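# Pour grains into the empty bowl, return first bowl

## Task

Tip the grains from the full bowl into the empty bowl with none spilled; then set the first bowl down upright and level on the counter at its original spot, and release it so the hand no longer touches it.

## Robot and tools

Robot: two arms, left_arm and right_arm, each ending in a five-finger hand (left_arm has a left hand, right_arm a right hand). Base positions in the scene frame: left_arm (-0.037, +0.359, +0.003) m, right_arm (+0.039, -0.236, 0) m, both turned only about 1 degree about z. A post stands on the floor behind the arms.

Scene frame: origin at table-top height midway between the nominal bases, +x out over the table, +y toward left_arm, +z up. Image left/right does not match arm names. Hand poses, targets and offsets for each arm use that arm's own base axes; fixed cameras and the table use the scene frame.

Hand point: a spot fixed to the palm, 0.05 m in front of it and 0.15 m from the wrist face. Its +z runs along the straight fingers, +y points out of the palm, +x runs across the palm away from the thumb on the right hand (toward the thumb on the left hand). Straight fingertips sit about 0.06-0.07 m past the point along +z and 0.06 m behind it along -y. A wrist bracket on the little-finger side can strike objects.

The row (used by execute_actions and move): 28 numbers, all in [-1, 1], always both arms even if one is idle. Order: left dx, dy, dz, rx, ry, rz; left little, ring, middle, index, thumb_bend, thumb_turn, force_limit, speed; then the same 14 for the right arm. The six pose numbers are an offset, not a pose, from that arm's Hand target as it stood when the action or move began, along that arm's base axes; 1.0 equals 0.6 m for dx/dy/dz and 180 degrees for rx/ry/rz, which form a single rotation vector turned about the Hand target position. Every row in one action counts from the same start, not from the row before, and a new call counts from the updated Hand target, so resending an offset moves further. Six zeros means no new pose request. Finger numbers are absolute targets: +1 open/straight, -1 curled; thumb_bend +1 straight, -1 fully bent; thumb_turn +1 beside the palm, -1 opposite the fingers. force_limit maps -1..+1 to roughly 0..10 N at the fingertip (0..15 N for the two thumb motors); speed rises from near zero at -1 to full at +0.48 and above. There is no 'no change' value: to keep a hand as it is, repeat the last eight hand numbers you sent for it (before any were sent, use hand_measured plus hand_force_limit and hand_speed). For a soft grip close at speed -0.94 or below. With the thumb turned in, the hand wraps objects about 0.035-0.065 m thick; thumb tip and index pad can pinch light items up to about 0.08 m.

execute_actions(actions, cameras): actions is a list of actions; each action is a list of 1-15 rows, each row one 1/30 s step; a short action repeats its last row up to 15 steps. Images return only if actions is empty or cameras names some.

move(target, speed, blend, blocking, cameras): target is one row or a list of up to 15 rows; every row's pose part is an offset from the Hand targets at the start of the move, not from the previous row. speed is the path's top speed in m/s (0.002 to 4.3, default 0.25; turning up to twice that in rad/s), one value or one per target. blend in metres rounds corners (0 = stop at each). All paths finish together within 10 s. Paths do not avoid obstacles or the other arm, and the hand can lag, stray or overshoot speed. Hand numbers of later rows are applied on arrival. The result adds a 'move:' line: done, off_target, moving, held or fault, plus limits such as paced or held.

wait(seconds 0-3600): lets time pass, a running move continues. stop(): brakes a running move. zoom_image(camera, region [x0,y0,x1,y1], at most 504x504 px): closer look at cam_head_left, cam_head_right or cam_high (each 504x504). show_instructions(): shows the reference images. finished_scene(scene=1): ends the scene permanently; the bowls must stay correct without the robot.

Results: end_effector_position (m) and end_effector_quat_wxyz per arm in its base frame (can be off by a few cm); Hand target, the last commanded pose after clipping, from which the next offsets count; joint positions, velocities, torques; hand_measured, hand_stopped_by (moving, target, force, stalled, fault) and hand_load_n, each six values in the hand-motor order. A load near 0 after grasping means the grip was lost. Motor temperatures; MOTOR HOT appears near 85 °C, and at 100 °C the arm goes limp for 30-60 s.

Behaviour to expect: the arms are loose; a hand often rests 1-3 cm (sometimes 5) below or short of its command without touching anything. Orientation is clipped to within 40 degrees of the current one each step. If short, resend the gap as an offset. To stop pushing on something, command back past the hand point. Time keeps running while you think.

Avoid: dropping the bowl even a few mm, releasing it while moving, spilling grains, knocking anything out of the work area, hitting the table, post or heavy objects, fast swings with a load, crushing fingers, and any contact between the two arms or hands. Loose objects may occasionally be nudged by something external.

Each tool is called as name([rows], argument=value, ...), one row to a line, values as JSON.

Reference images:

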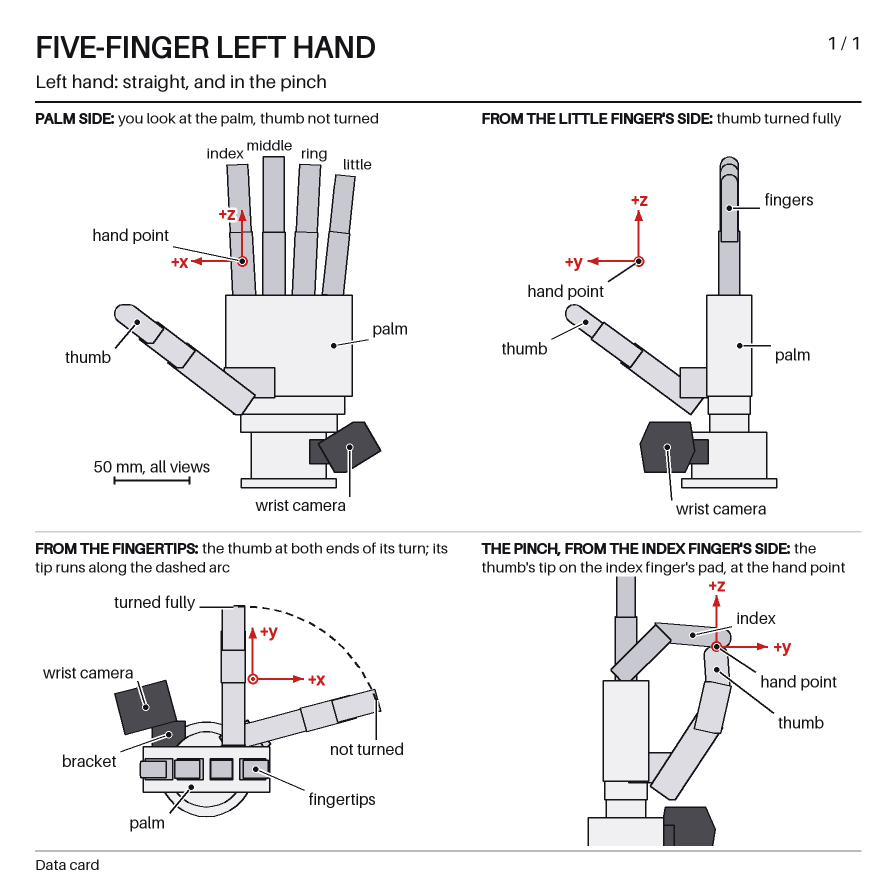

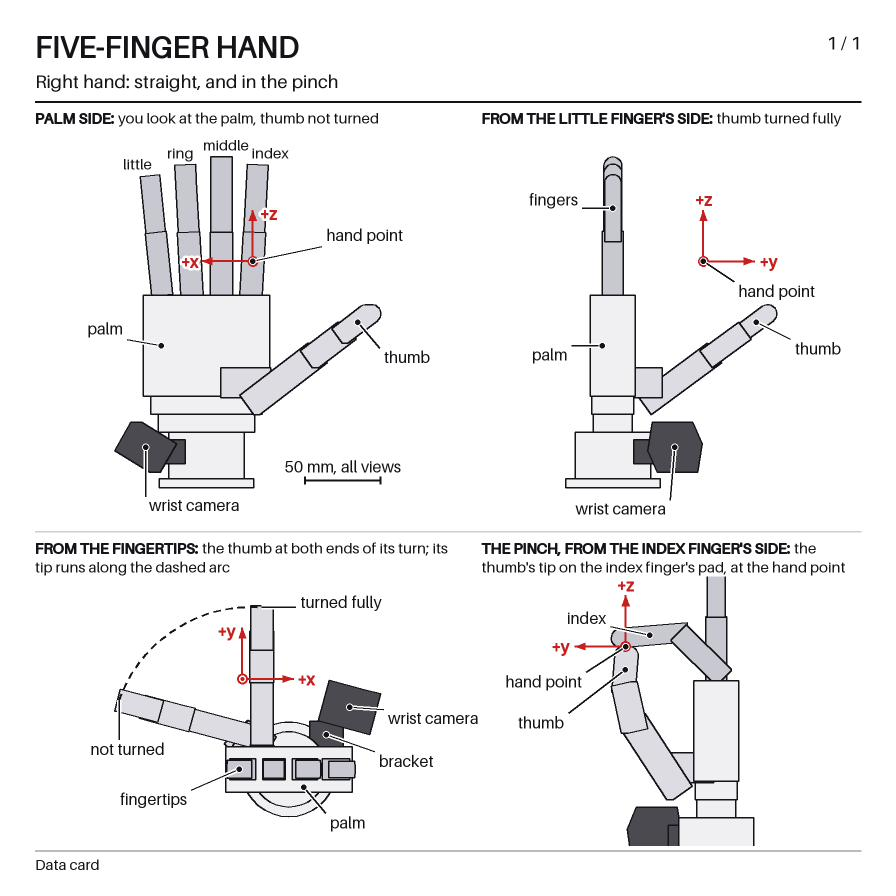

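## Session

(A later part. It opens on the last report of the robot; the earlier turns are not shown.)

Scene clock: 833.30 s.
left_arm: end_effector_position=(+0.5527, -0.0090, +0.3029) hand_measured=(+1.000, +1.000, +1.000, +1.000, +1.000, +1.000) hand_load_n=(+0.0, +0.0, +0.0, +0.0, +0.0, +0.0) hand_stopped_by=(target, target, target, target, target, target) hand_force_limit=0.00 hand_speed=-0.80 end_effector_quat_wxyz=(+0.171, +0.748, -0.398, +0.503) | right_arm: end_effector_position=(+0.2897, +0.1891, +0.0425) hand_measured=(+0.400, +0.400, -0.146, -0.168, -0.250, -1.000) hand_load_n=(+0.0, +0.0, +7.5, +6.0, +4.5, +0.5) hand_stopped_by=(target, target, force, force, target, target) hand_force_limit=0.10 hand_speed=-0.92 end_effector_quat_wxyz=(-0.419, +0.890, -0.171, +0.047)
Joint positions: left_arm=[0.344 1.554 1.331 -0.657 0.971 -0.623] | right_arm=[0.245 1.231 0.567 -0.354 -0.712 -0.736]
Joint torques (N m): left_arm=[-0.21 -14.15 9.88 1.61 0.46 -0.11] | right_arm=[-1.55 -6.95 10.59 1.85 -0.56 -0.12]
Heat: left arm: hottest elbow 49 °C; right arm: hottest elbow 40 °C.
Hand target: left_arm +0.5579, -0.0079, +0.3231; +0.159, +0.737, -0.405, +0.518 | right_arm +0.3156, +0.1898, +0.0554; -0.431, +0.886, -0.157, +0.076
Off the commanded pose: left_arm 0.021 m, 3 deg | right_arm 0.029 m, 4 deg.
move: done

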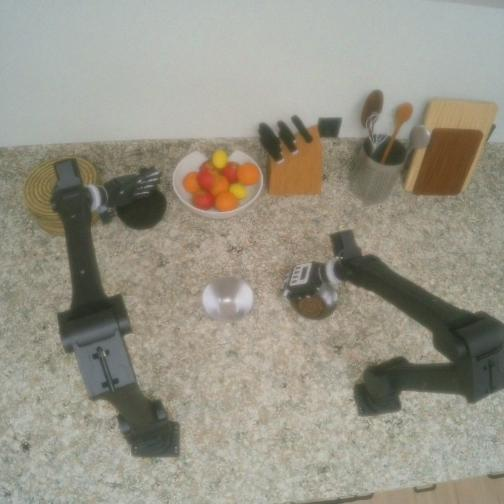

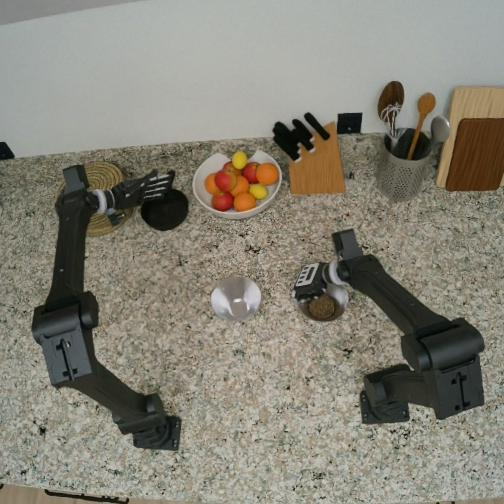

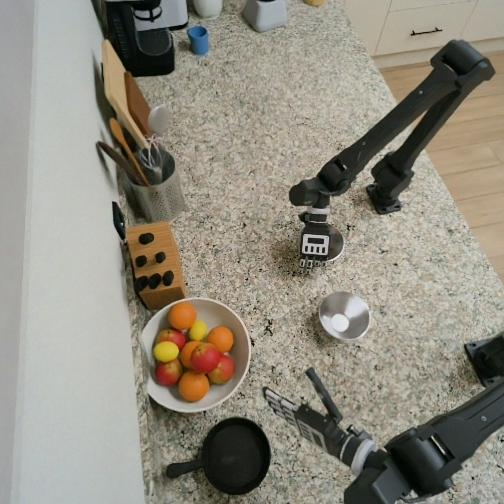

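move(target=[0,0,0,0,0,0,1,1,1,1,1,1,0,-0.8, -0.01,0,0.06,0,0,0,0.4,0.4,-0.6,-0.6,-0.25,-1,0.1,-0.92], speed=0.04, cameras=["all"])

zoom_image(camera="cam_head_right", region=[270, 240, 370, 340])

zoom_image(camera="cam_high", region=[270, 180, 370, 280])

Scene clock: 848.30 s.
left_arm: end_effector_position=(+0.5527, -0.0090, +0.3029) hand_measured=(+1.000, +1.000, +1.000, +1.000, +1.000, +1.000) hand_load_n=(+0.0, +0.0, -0.5, +0.0, +0.0, +0.0) hand_stopped_by=(target, target, target, target, target, target) hand_force_limit=0.00 hand_speed=-0.80 end_effector_quat_wxyz=(+0.171, +0.748, -0.398, +0.503) | right_arm: end_effector_position=(+0.2824, +0.1866, +0.0602) hand_measured=(+0.400, +0.400, -0.144, -0.168, -0.248, -1.000) hand_load_n=(+0.0, +0.0, +10.5, +6.5, +4.5, +0.5) hand_stopped_by=(target, target, force, force, target, target) hand_force_limit=0.10 hand_speed=-0.92 end_effector_quat_wxyz=(-0.415, +0.893, -0.170, +0.041)
Joint positions: left_arm=[0.344 1.554 1.331 -0.657 0.971 -0.623] | right_arm=[0.245 1.178 0.588 -0.449 -0.712 -0.748]
Joint torques (N m): left_arm=[-0.09 -14.15 10.14 1.68 0.46 -0.07] | right_arm=[-1.08 -9.29 12.63 0.5 -0.46 -0.05]
Heat: left arm: hottest elbow 49 °C; right arm: hottest elbow 40 °C.
Hand target: left_arm +0.5579, -0.0079, +0.3231; +0.159, +0.737, -0.405, +0.518 | right_arm +0.3096, +0.1898, +0.0914; -0.431, +0.886, -0.157, +0.076
Off the commanded pose: left_arm 0.021 m, 3 deg | right_arm 0.042 m, 5 deg.
move: off_target (right_arm)

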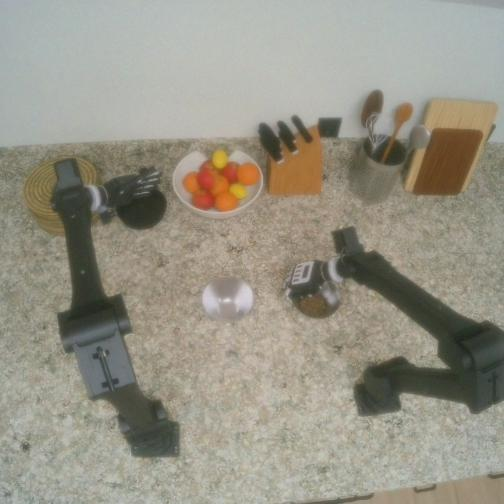

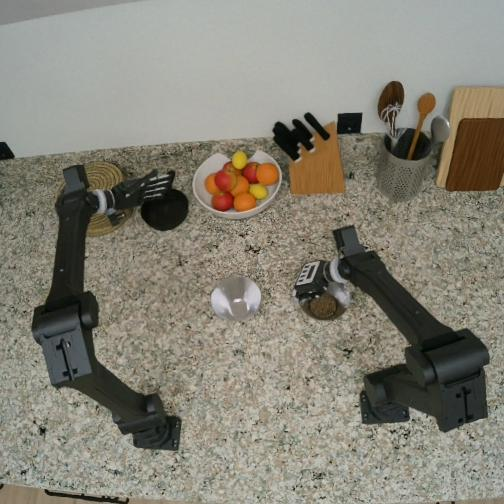

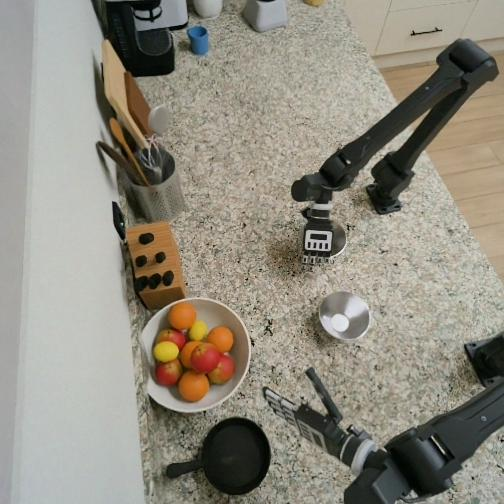

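Scaled by 5.040 from the camera's image (finer frame: 720x720).

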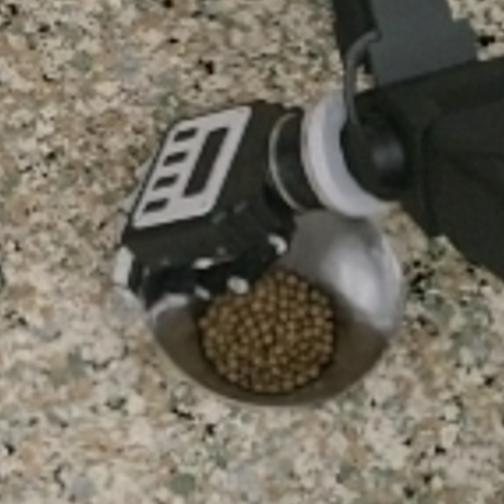

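Scaled by 5.040 from the camera's image (finer frame: 720x720).

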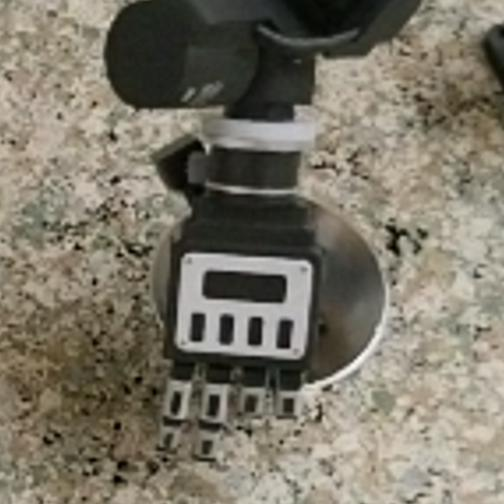

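move(target=[0,0,0,0,0,0,1,1,1,1,1,1,0,-0.8, 0,0,0.08,0,0,0,0.4,0.4,-0.6,-0.6,-0.25,-1,0.1,-0.92], speed=0.04, cameras=["all"])

zoom_image(camera="cam_head_right", region=[270, 240, 370, 340])

zoom_image(camera="cam_high", region=[270, 180, 370, 280])

Scene clock: 860.23 s.
left_arm: end_effector_position=(+0.5527, -0.0090, +0.3029) hand_measured=(+1.000, +1.000, +1.000, +1.000, +1.000, +1.000) hand_load_n=(+0.0, +0.0, +0.0, +0.0, +0.0, +0.0) hand_stopped_by=(target, target, target, target, target, target) hand_force_limit=0.00 hand_speed=-0.80 end_effector_quat_wxyz=(+0.171, +0.748, -0.398, +0.503) | right_arm: end_effector_position=(+0.2854, +0.1874, +0.1052) hand_measured=(+0.400, +0.400, -0.144, -0.168, -0.248, -1.000) hand_load_n=(+0.0, +0.0, +10.5, +6.5, +4.5, +0.0) hand_stopped_by=(target, target, force, force, target, target) hand_force_limit=0.10 hand_speed=-0.92 end_effector_quat_wxyz=(-0.414, +0.893, -0.170, +0.040)
Joint positions: left_arm=[0.344 1.554 1.331 -0.657 0.971 -0.623] | right_arm=[0.245 1.11 0.676 -0.607 -0.712 -0.748]
Joint torques (N m): left_arm=[0.09 -13.68 9.92 1.68 0.5 -0.05] | right_arm=[-1.03 -9.11 13.67 0.55 -0.46 -0.04]
Heat: left arm: hottest elbow 49 °C; right arm: hottest elbow 41 °C.
Hand target: left_arm +0.5579, -0.0079, +0.3231; +0.159, +0.737, -0.405, +0.518 | right_arm +0.3096, +0.1898, +0.1394; -0.431, +0.886, -0.157, +0.076
Off the commanded pose: left_arm 0.021 m, 3 deg | right_arm 0.042 m, 5 deg.
move: off_target (right_arm)

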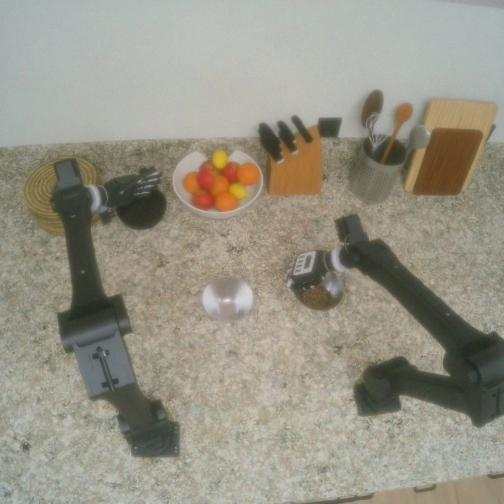

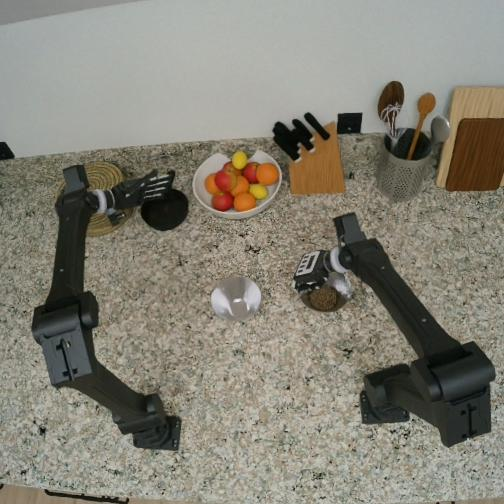

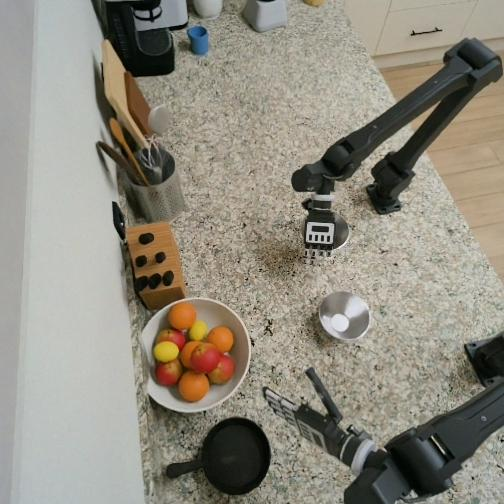

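Scaled by 5.040 from the camera's image (finer frame: 720x720).

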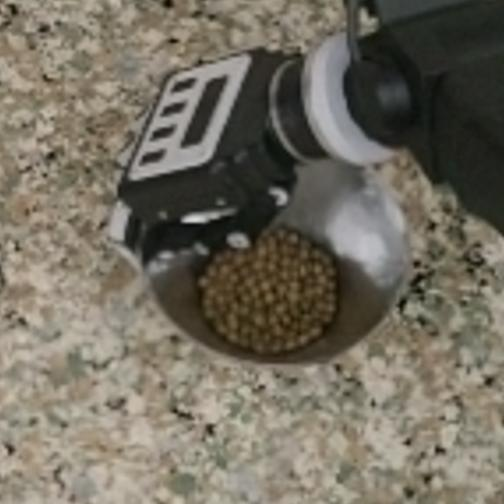

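Scaled by 5.040 from the camera's image (finer frame: 720x720).

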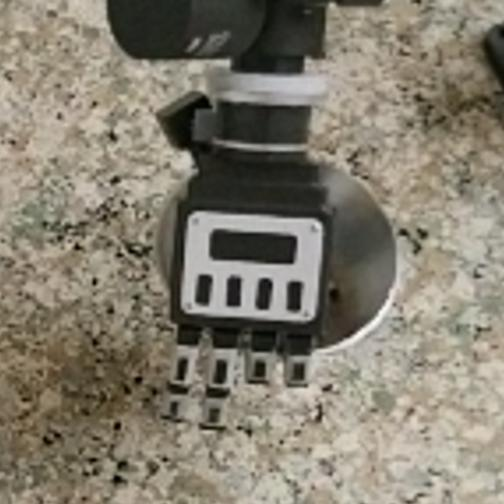

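move([
  [0,0,0,0,0,0,1,1,1,1,1,1,0,-0.8, 0,0,0.125,0,0,0,0.4,0.4,-0.6,-0.6,-0.25,-1,0.1,-0.92],
  [0,0,0,0,0,0,1,1,1,1,1,1,0,-0.8, 0.0793,0.386,0.125,0,0,0,0.4,0.4,-0.6,-0.6,-0.25,-1,0.1,-0.92],
], speed=0.07, blend=[0.03,0], cameras=["all"])

zoom_image(camera="cam_head_right", region=[190, 210, 330, 350])

zoom_image(camera="cam_high", region=[280, 220, 420, 360])

zoom_image(camera="cam_head_left", region=[190, 210, 330, 350])

Scene clock: 903.87 s.
left_arm: end_effector_position=(+0.5527, -0.0090, +0.3029) hand_measured=(+1.000, +1.000, +1.000, +1.000, +1.000, +1.000) hand_load_n=(+0.0, +0.0, +0.0, +0.0, +0.0, +0.0) hand_stopped_by=(target, target, target, target, target, target) hand_force_limit=0.00 hand_speed=-0.80 end_effector_quat_wxyz=(+0.171, +0.748, -0.398, +0.503) | right_arm: end_effector_position=(+0.3395, +0.3938, +0.1746) hand_measured=(+0.400, +0.400, -0.144, -0.168, -0.248, -1.000) hand_load_n=(+0.0, +0.0, +11.0, +6.5, +4.5, +0.5) hand_stopped_by=(target, target, force, force, target, target) hand_force_limit=0.10 hand_speed=-0.92 end_effector_quat_wxyz=(-0.392, +0.904, -0.164, +0.054)
Joint positions: left_arm=[0.344 1.554 1.331 -0.657 0.971 -0.623] | right_arm=[0.704 1.414 1.124 -0.547 -0.39 -0.357]
Joint torques (N m): left_arm=[0.09 -14.39 10.04 1.69 0.47 -0.05] | right_arm=[-0.21 -12.92 15.05 2.71 -0.17 0.26]
Motor temperatures (°C): left_arm=[27 33 50 25 29 26] | right_arm=[29 31 48 29 27 27]
Heat: left arm: hottest elbow 50 °C; right arm: hottest elbow 48 °C.
Hand target: left_arm +0.5579, -0.0079, +0.3231; +0.159, +0.737, -0.405, +0.518 | right_arm +0.3572, +0.4214, +0.2144; -0.431, +0.886, -0.157, +0.076
Off the commanded pose: left_arm 0.021 m, 3 deg | right_arm 0.052 m, 6 deg.
move: off_target (right_arm)

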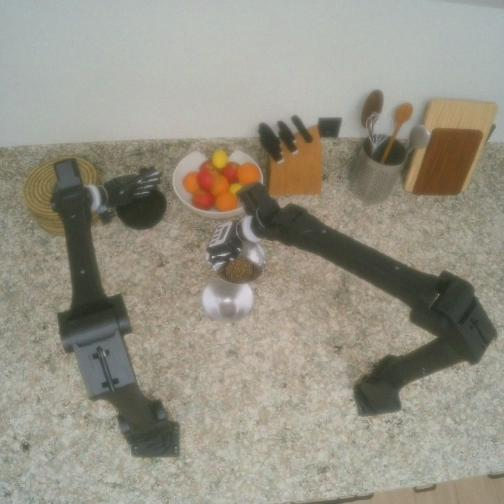

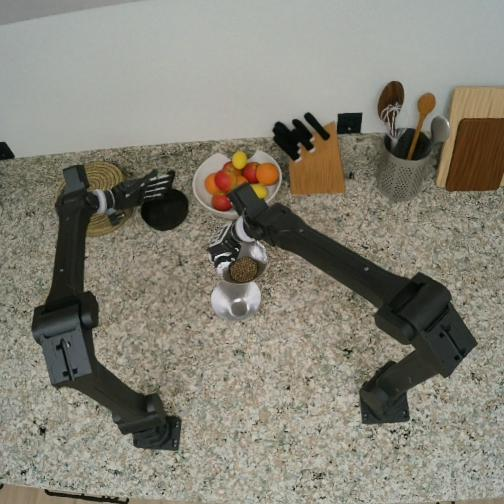

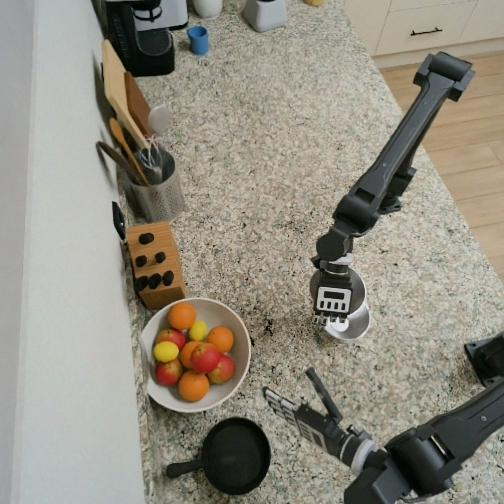

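Scaled by 3.600 from the camera's image (finer frame: 720x720).

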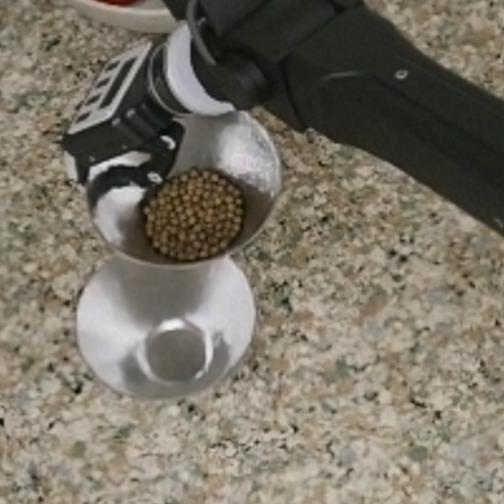

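Scaled by 3.600 from the camera's image (finer frame: 720x720).

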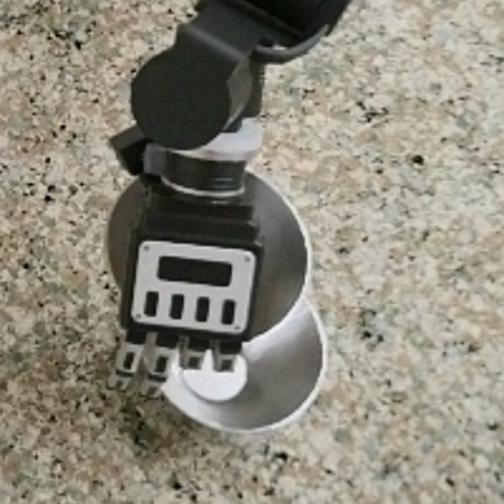

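Scaled by 3.600 from the camera's image (finer frame: 720x720).

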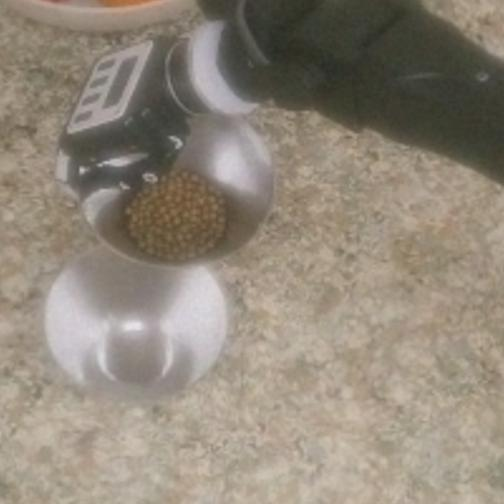

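move(target=[0,0,0,0,0,0,1,1,1,1,1,1,0,-0.8, 0.0125,0.0315,-0.018,-0.076,-0.2089,0,0.4,0.4,-0.6,-0.6,-0.25,-1,0.1,-0.92], speed=0.1, cameras=["all"])

zoom_image(camera="cam_head_right", region=[180, 210, 320, 350])

zoom_image(camera="cam_high", region=[280, 220, 420, 360])

zoom_image(camera="cam_head_left", region=[180, 210, 320, 350])

Scene clock: 934.73 s.
left_arm: end_effector_position=(+0.5527, -0.0090, +0.3029) hand_measured=(+1.000, +1.000, +1.000, +1.000, +1.000, +1.000) hand_load_n=(+0.0, +0.0, +0.0, +0.0, +0.0, +0.5) hand_stopped_by=(target, target, target, target, target, target) hand_force_limit=0.00 hand_speed=-0.80 end_effector_quat_wxyz=(+0.171, +0.748, -0.398, +0.503) | right_arm: end_effector_position=(+0.3609, +0.4278, +0.1672) hand_measured=(+0.400, +0.400, -0.144, -0.168, -0.248, -1.000) hand_load_n=(+0.0, +0.0, +9.0, +8.0, +4.5, +0.5) hand_stopped_by=(target, target, force, force, target, target) hand_force_limit=0.10 hand_speed=-0.92 end_effector_quat_wxyz=(-0.325, +0.881, -0.017, +0.343)
Joint positions: left_arm=[0.344 1.554 1.331 -0.657 0.971 -0.623] | right_arm=[0.957 1.4 1.01 -0.208 0.181 -0.671]
Joint torques (N m): left_arm=[-0.26 -13.63 9.91 1.62 0.48 -0.1] | right_arm=[-0.21 -15.44 10.43 3.38 0.28 -0.3]
Heat: left arm: hottest elbow 50 °C; right arm: hottest elbow 49 °C.
Hand target: left_arm +0.5579, -0.0079, +0.3231; +0.159, +0.737, -0.405, +0.518 | right_arm +0.3647, +0.4403, +0.2036; -0.351, +0.858, +0.000, +0.374
Off the commanded pose: left_arm 0.021 m, 3 deg | right_arm 0.039 m, 6 deg.
move: off_target (right_arm)

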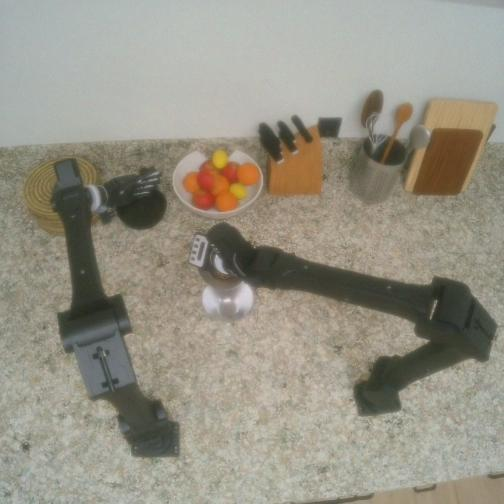

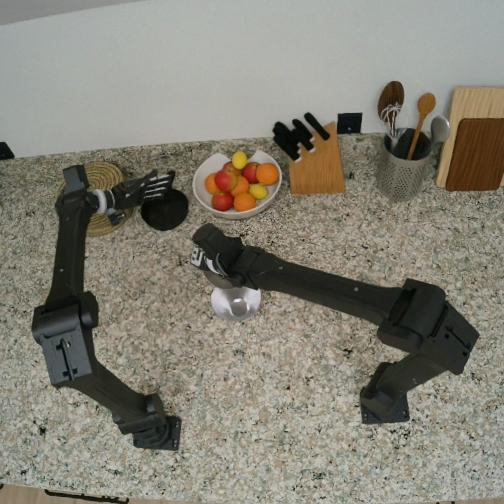

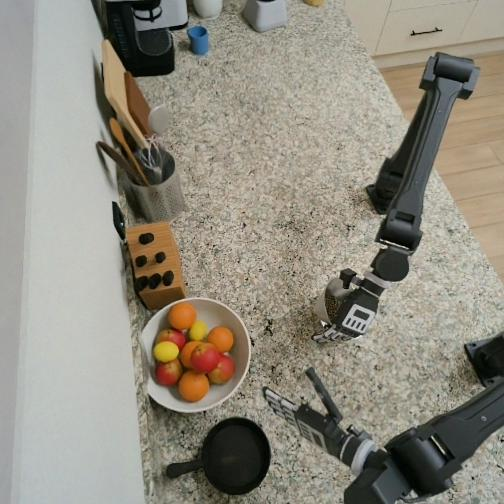

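Scaled by 3.600 from the camera's image (finer frame: 720x720).

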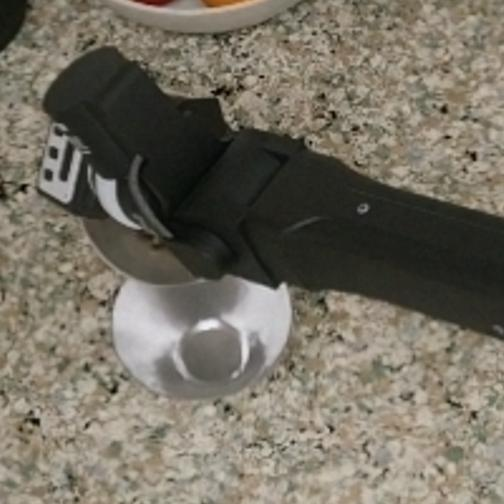

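Scaled by 3.600 from the camera's image (finer frame: 720x720).

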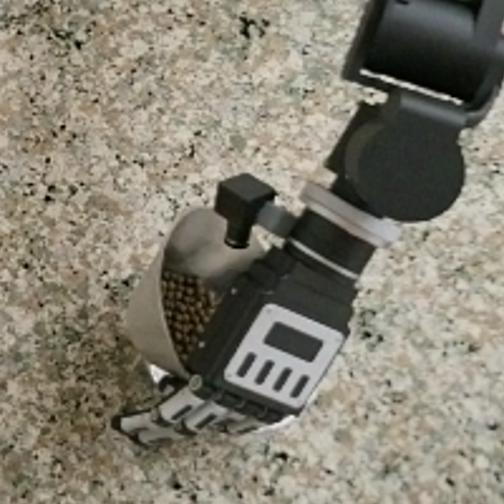

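Scaled by 3.600 from the camera's image (finer frame: 720x720).

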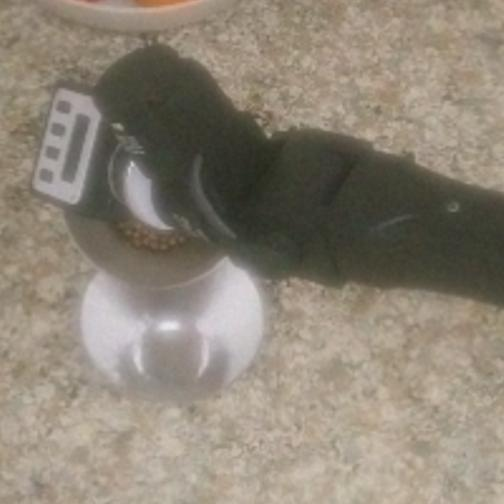

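move(target=[0,0,0,0,0,0,1,1,1,1,1,1,0,-0.8, -0.0133,-0.0317,-0.005,-0.0475,-0.1305,0,0.4,0.4,-0.6,-0.6,-0.25,-1,0.1,-0.92], speed=0.1, cameras=["all"])

zoom_image(camera="cam_head_right", region=[180, 210, 320, 350])

zoom_image(camera="cam_high", region=[280, 220, 420, 360])

zoom_image(camera="cam_head_left", region=[180, 210, 320, 350])

Scene clock: 970.50 s.
left_arm: end_effector_position=(+0.5527, -0.0090, +0.3029) hand_measured=(+1.000, +1.000, +1.000, +1.000, +1.000, +1.000) hand_load_n=(+0.0, +0.0, +0.0, +0.0, +0.0, +0.0) hand_stopped_by=(target, target, target, target, target, target) hand_force_limit=0.00 hand_speed=-0.80 end_effector_quat_wxyz=(+0.171, +0.748, -0.398, +0.503) | right_arm: end_effector_position=(+0.3570, +0.4112, +0.1671) hand_measured=(+0.400, +0.400, -0.144, -0.168, -0.248, -1.000) hand_load_n=(+0.0, +0.0, +8.0, +8.0, +4.5, +1.0) hand_stopped_by=(target, target, force, force, target, target) hand_force_limit=0.10 hand_speed=-0.92 end_effector_quat_wxyz=(-0.261, +0.812, +0.092, +0.513)
Joint positions: left_arm=[0.344 1.554 1.331 -0.657 0.971 -0.623] | right_arm=[1.076 1.382 0.806 0.191 0.461 -1.035]
Joint torques (N m): left_arm=[-0.32 -13.74 10.03 1.66 0.45 -0.06] | right_arm=[-0.03 -13.74 9.54 3.4 0.31 -0.36]
Heat: left arm: hottest elbow 50 °C; right arm: hottest elbow 46 °C.
Hand target: left_arm +0.5579, -0.0079, +0.3231; +0.159, +0.737, -0.405, +0.518 | right_arm +0.3567, +0.4213, +0.2006; -0.280, +0.788, +0.099, +0.540
Off the commanded pose: left_arm 0.021 m, 3 deg | right_arm 0.035 m, 5 deg.
move: off_target (right_arm)

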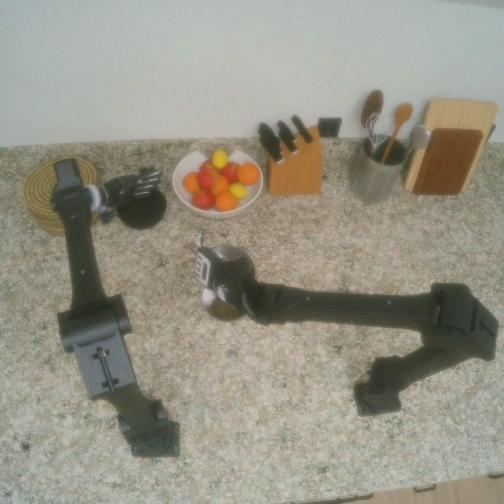

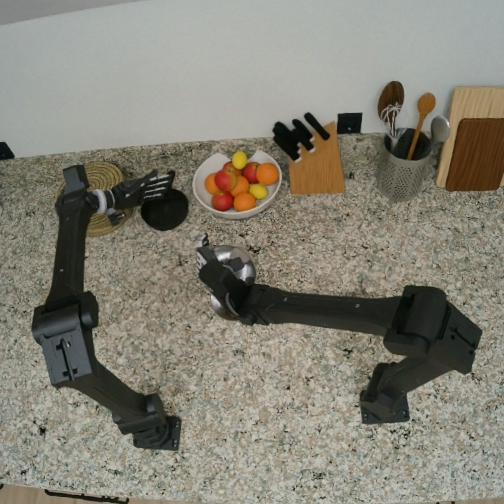

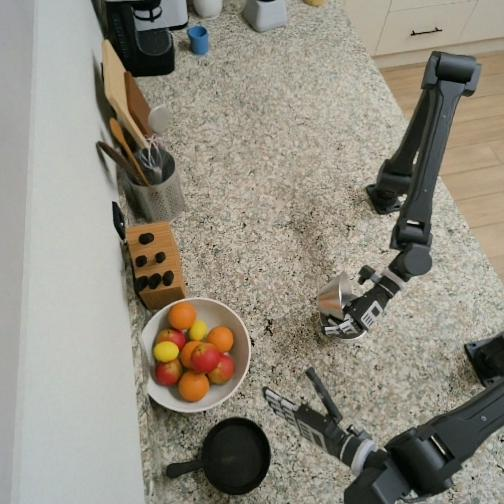

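Scaled by 3.600 from the camera's image (finer frame: 720x720).

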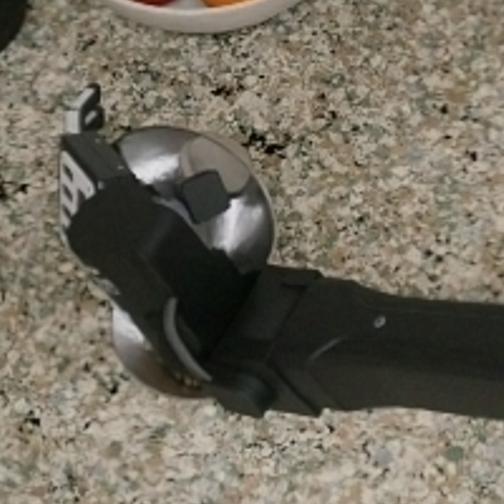

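Scaled by 3.600 from the camera's image (finer frame: 720x720).

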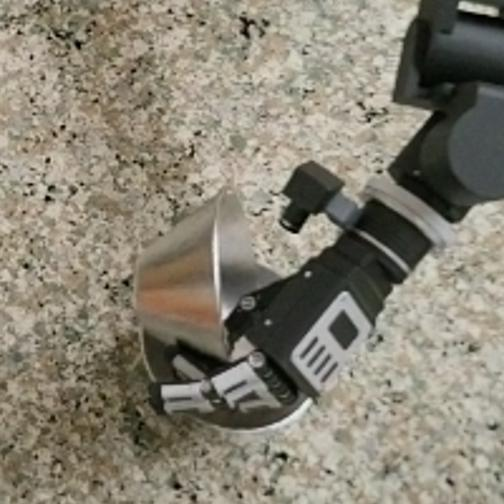

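Scaled by 3.600 from the camera's image (finer frame: 720x720).

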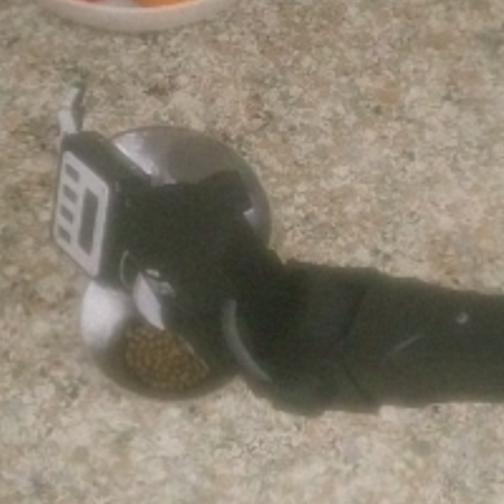

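zoom_image(camera="cam_head_right", region=[200, 235, 270, 335])

zoom_image(camera="cam_high", region=[310, 260, 390, 360])

zoom_image(camera="cam_head_left", region=[190, 235, 260, 335])

Scaled by 5.040 from the camera's image (finer frame: 720x720).

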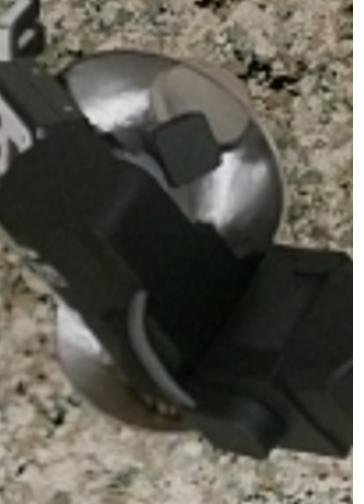

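Scaled by 5.040 from the camera's image (finer frame: 720x720).

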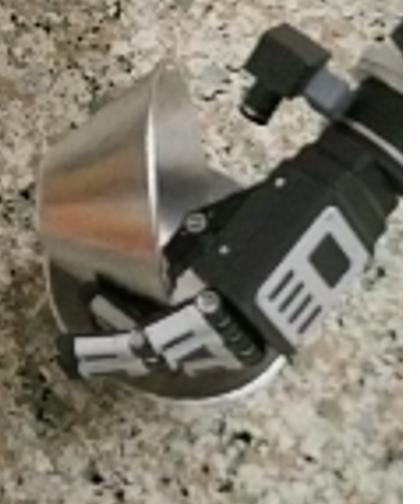

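Scaled by 5.040 from the camera's image (finer frame: 720x720).

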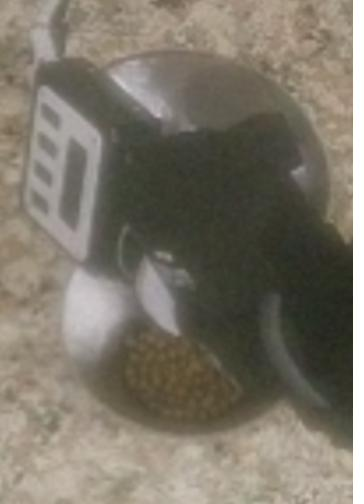

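move(target=[0,0,0,0,0,0,1,1,1,1,1,1,0,-0.8, 0.0133,-0.0133,0.0,-0.0475,-0.1305,0,0.4,0.4,-0.6,-0.6,-0.25,-1,0.1,-0.92], speed=0.1, cameras=["all"])

zoom_image(camera="cam_head_right", region=[180, 220, 280, 340])

zoom_image(camera="cam_high", region=[300, 240, 400, 360])

zoom_image(camera="cam_head_left", region=[180, 220, 280, 340])

Scene clock: 1007.73 s.
left_arm: end_effector_position=(+0.5527, -0.0090, +0.3029) hand_measured=(+1.000, +1.000, +1.000, +1.000, +1.000, +1.000) hand_load_n=(+0.0, +0.0, +0.0, +0.0, +0.0, +0.0) hand_stopped_by=(target, target, target, target, target, target) hand_force_limit=0.00 hand_speed=-0.80 end_effector_quat_wxyz=(+0.171, +0.748, -0.398, +0.503) | right_arm: end_effector_position=(+0.3684, +0.4046, +0.1852) hand_measured=(+0.400, +0.400, -0.144, -0.168, -0.248, -1.000) hand_load_n=(+0.0, +0.0, +7.5, +8.0, +4.5, +1.0) hand_stopped_by=(target, target, force, force, target, target) hand_force_limit=0.10 hand_speed=-0.92 end_effector_quat_wxyz=(-0.193, +0.698, +0.187, +0.663)
Joint positions: left_arm=[0.344 1.554 1.331 -0.657 0.971 -0.623] | right_arm=[1.119 1.504 0.671 0.78 0.573 -1.519]
Joint torques (N m): left_arm=[-0.62 -13.98 9.99 1.58 0.47 -0.1] | right_arm=[0.03 -11.4 7.86 3.44 0.05 -0.4]
Motor temperatures (°C): left_arm=[27 33 50 25 29 26] | right_arm=[29 33 42 31 27 27]
Heat: left arm: hottest elbow 50 °C; right arm: hottest elbow 42 °C.
Hand target: left_arm +0.5579, -0.0079, +0.3231; +0.159, +0.737, -0.405, +0.518 | right_arm +0.3647, +0.4133, +0.2006; -0.195, +0.680, +0.194, +0.680
Off the commanded pose: left_arm 0.021 m, 3 deg | right_arm 0.018 m, 3 deg.
move: off_target (right_arm)

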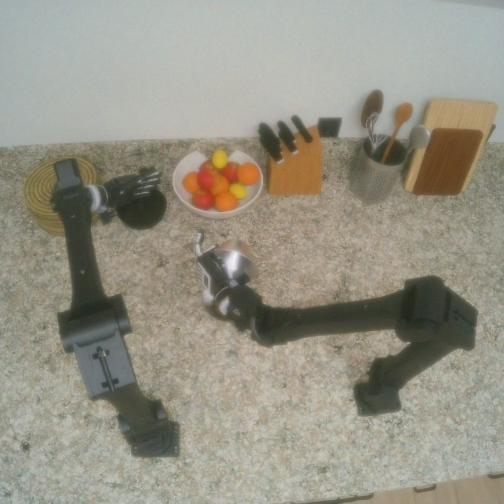

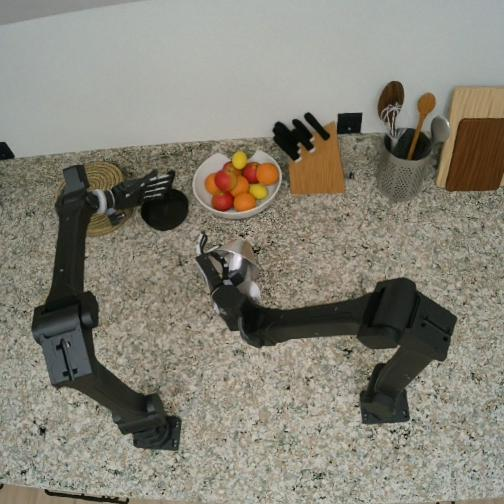

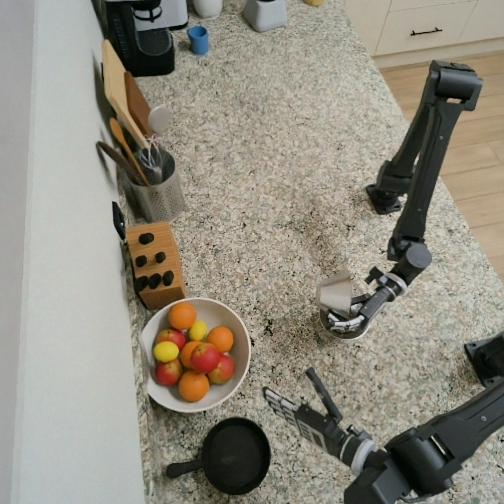

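Scaled by 4.200 from the camera's image (finer frame: 720x720).

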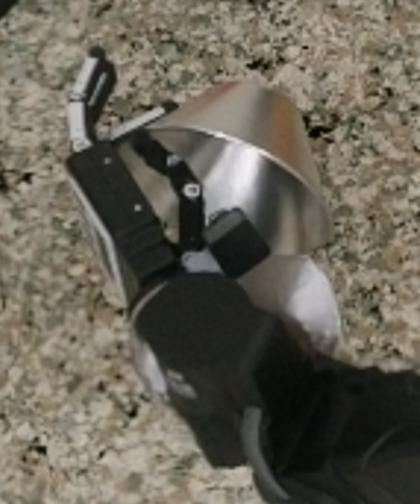

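Scaled by 4.200 from the camera's image (finer frame: 720x720).

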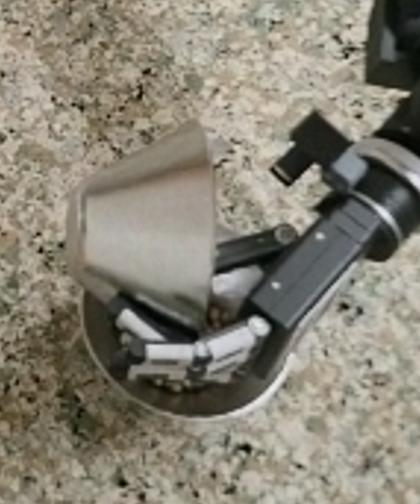

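Scaled by 4.200 from the camera's image (finer frame: 720x720).

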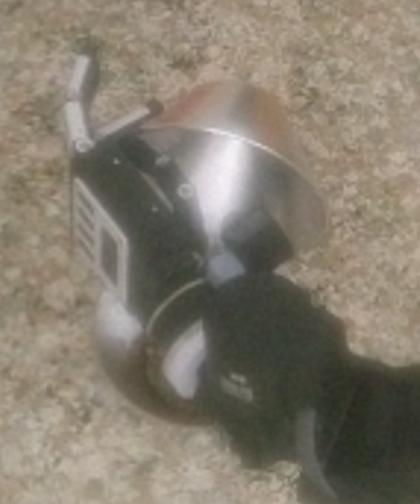

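move(target=[0,0,0,0,0,0,1,1,1,1,1,1,0,-0.8, -0.0125,0.0135,0.073,0.171,0.470,0,0.4,0.4,-0.6,-0.6,-0.25,-1,0.1,-0.92], speed=0.13, cameras=["all"])

zoom_image(camera="cam_head_right", region=[180, 190, 320, 340])

zoom_image(camera="cam_high", region=[290, 220, 410, 360])

zoom_image(camera="cam_head_left", region=[180, 190, 320, 340])

Scene clock: 1029.47 s.
left_arm: end_effector_position=(+0.5527, -0.0090, +0.3029) hand_measured=(+1.000, +1.000, +1.000, +1.000, +1.000, +1.000) hand_load_n=(+0.0, +0.0, +0.0, +0.0, -0.5, +0.0) hand_stopped_by=(target, target, target, target, target, target) hand_force_limit=0.00 hand_speed=-0.80 end_effector_quat_wxyz=(+0.171, +0.748, -0.398, +0.503) | right_arm: end_effector_position=(+0.3396, +0.4117, +0.2116) hand_measured=(+0.400, +0.400, -0.144, -0.168, -0.248, -1.000) hand_load_n=(+0.0, +0.0, +10.0, +6.5, +4.5, +0.5) hand_stopped_by=(target, target, force, force, target, target) hand_force_limit=0.10 hand_speed=-0.92 end_effector_quat_wxyz=(-0.408, +0.898, -0.147, +0.067)
Joint positions: left_arm=[0.344 1.554 1.331 -0.657 0.971 -0.623] | right_arm=[0.733 1.399 1.193 -0.581 -0.379 -0.355]
Joint torques (N m): left_arm=[0.03 -13.98 9.95 1.74 0.47 -0.07] | right_arm=[-1.49 -12.57 15.12 0.99 -0.48 0.23]
Heat: left arm: hottest elbow 50 °C; right arm: hottest elbow 42 °C.
Hand target: left_arm +0.5579, -0.0079, +0.3231; +0.159, +0.737, -0.405, +0.518 | right_arm +0.3572, +0.4214, +0.2444; -0.431, +0.886, -0.157, +0.075
Off the commanded pose: left_arm 0.021 m, 3 deg | right_arm 0.038 m, 3 deg.
move: off_target (right_arm)

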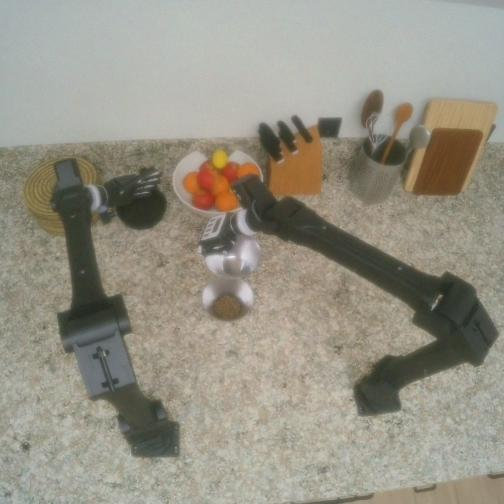

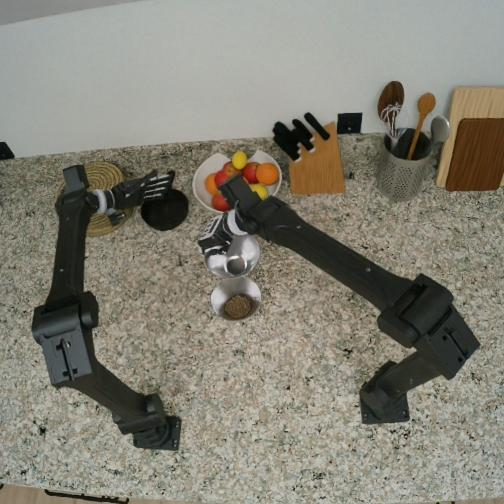

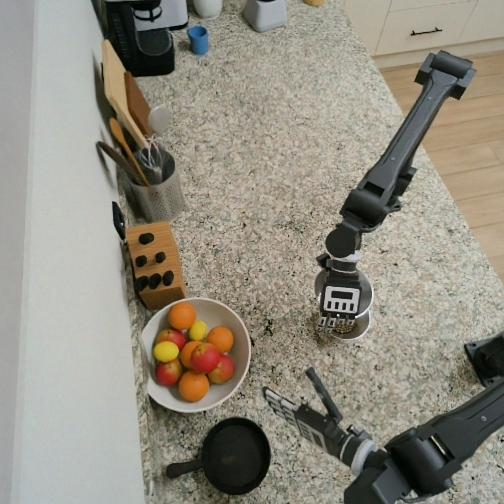

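Scaled by 3.360 from the camera's image (finer frame: 720x720).

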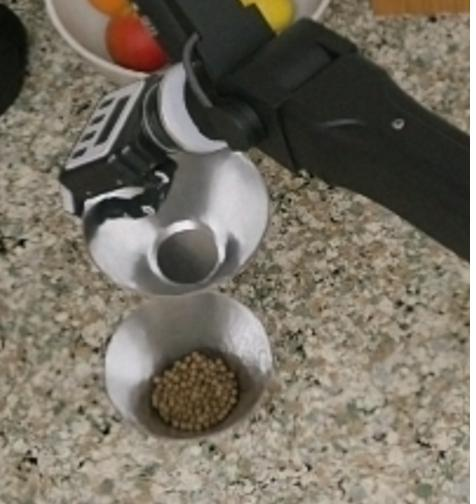

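Scaled by 3.600 from the camera's image (finer frame: 720x720).

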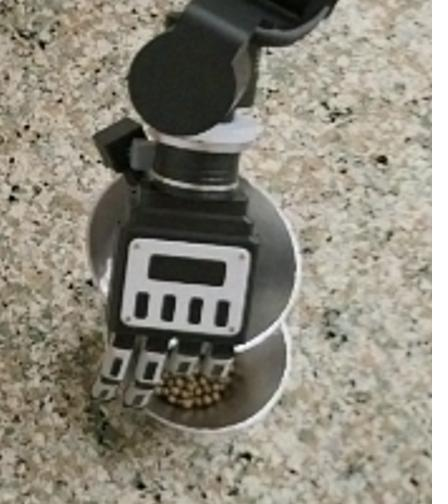

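Scaled by 3.360 from the camera's image (finer frame: 720x720).

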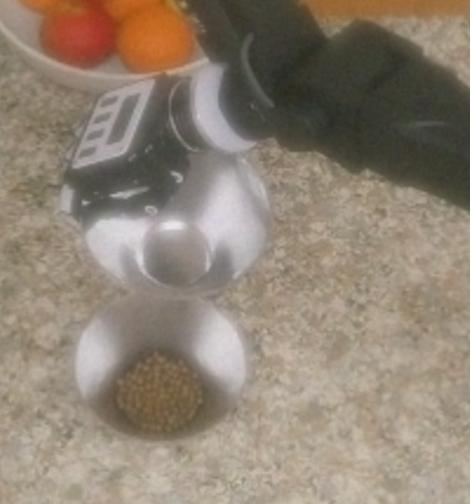

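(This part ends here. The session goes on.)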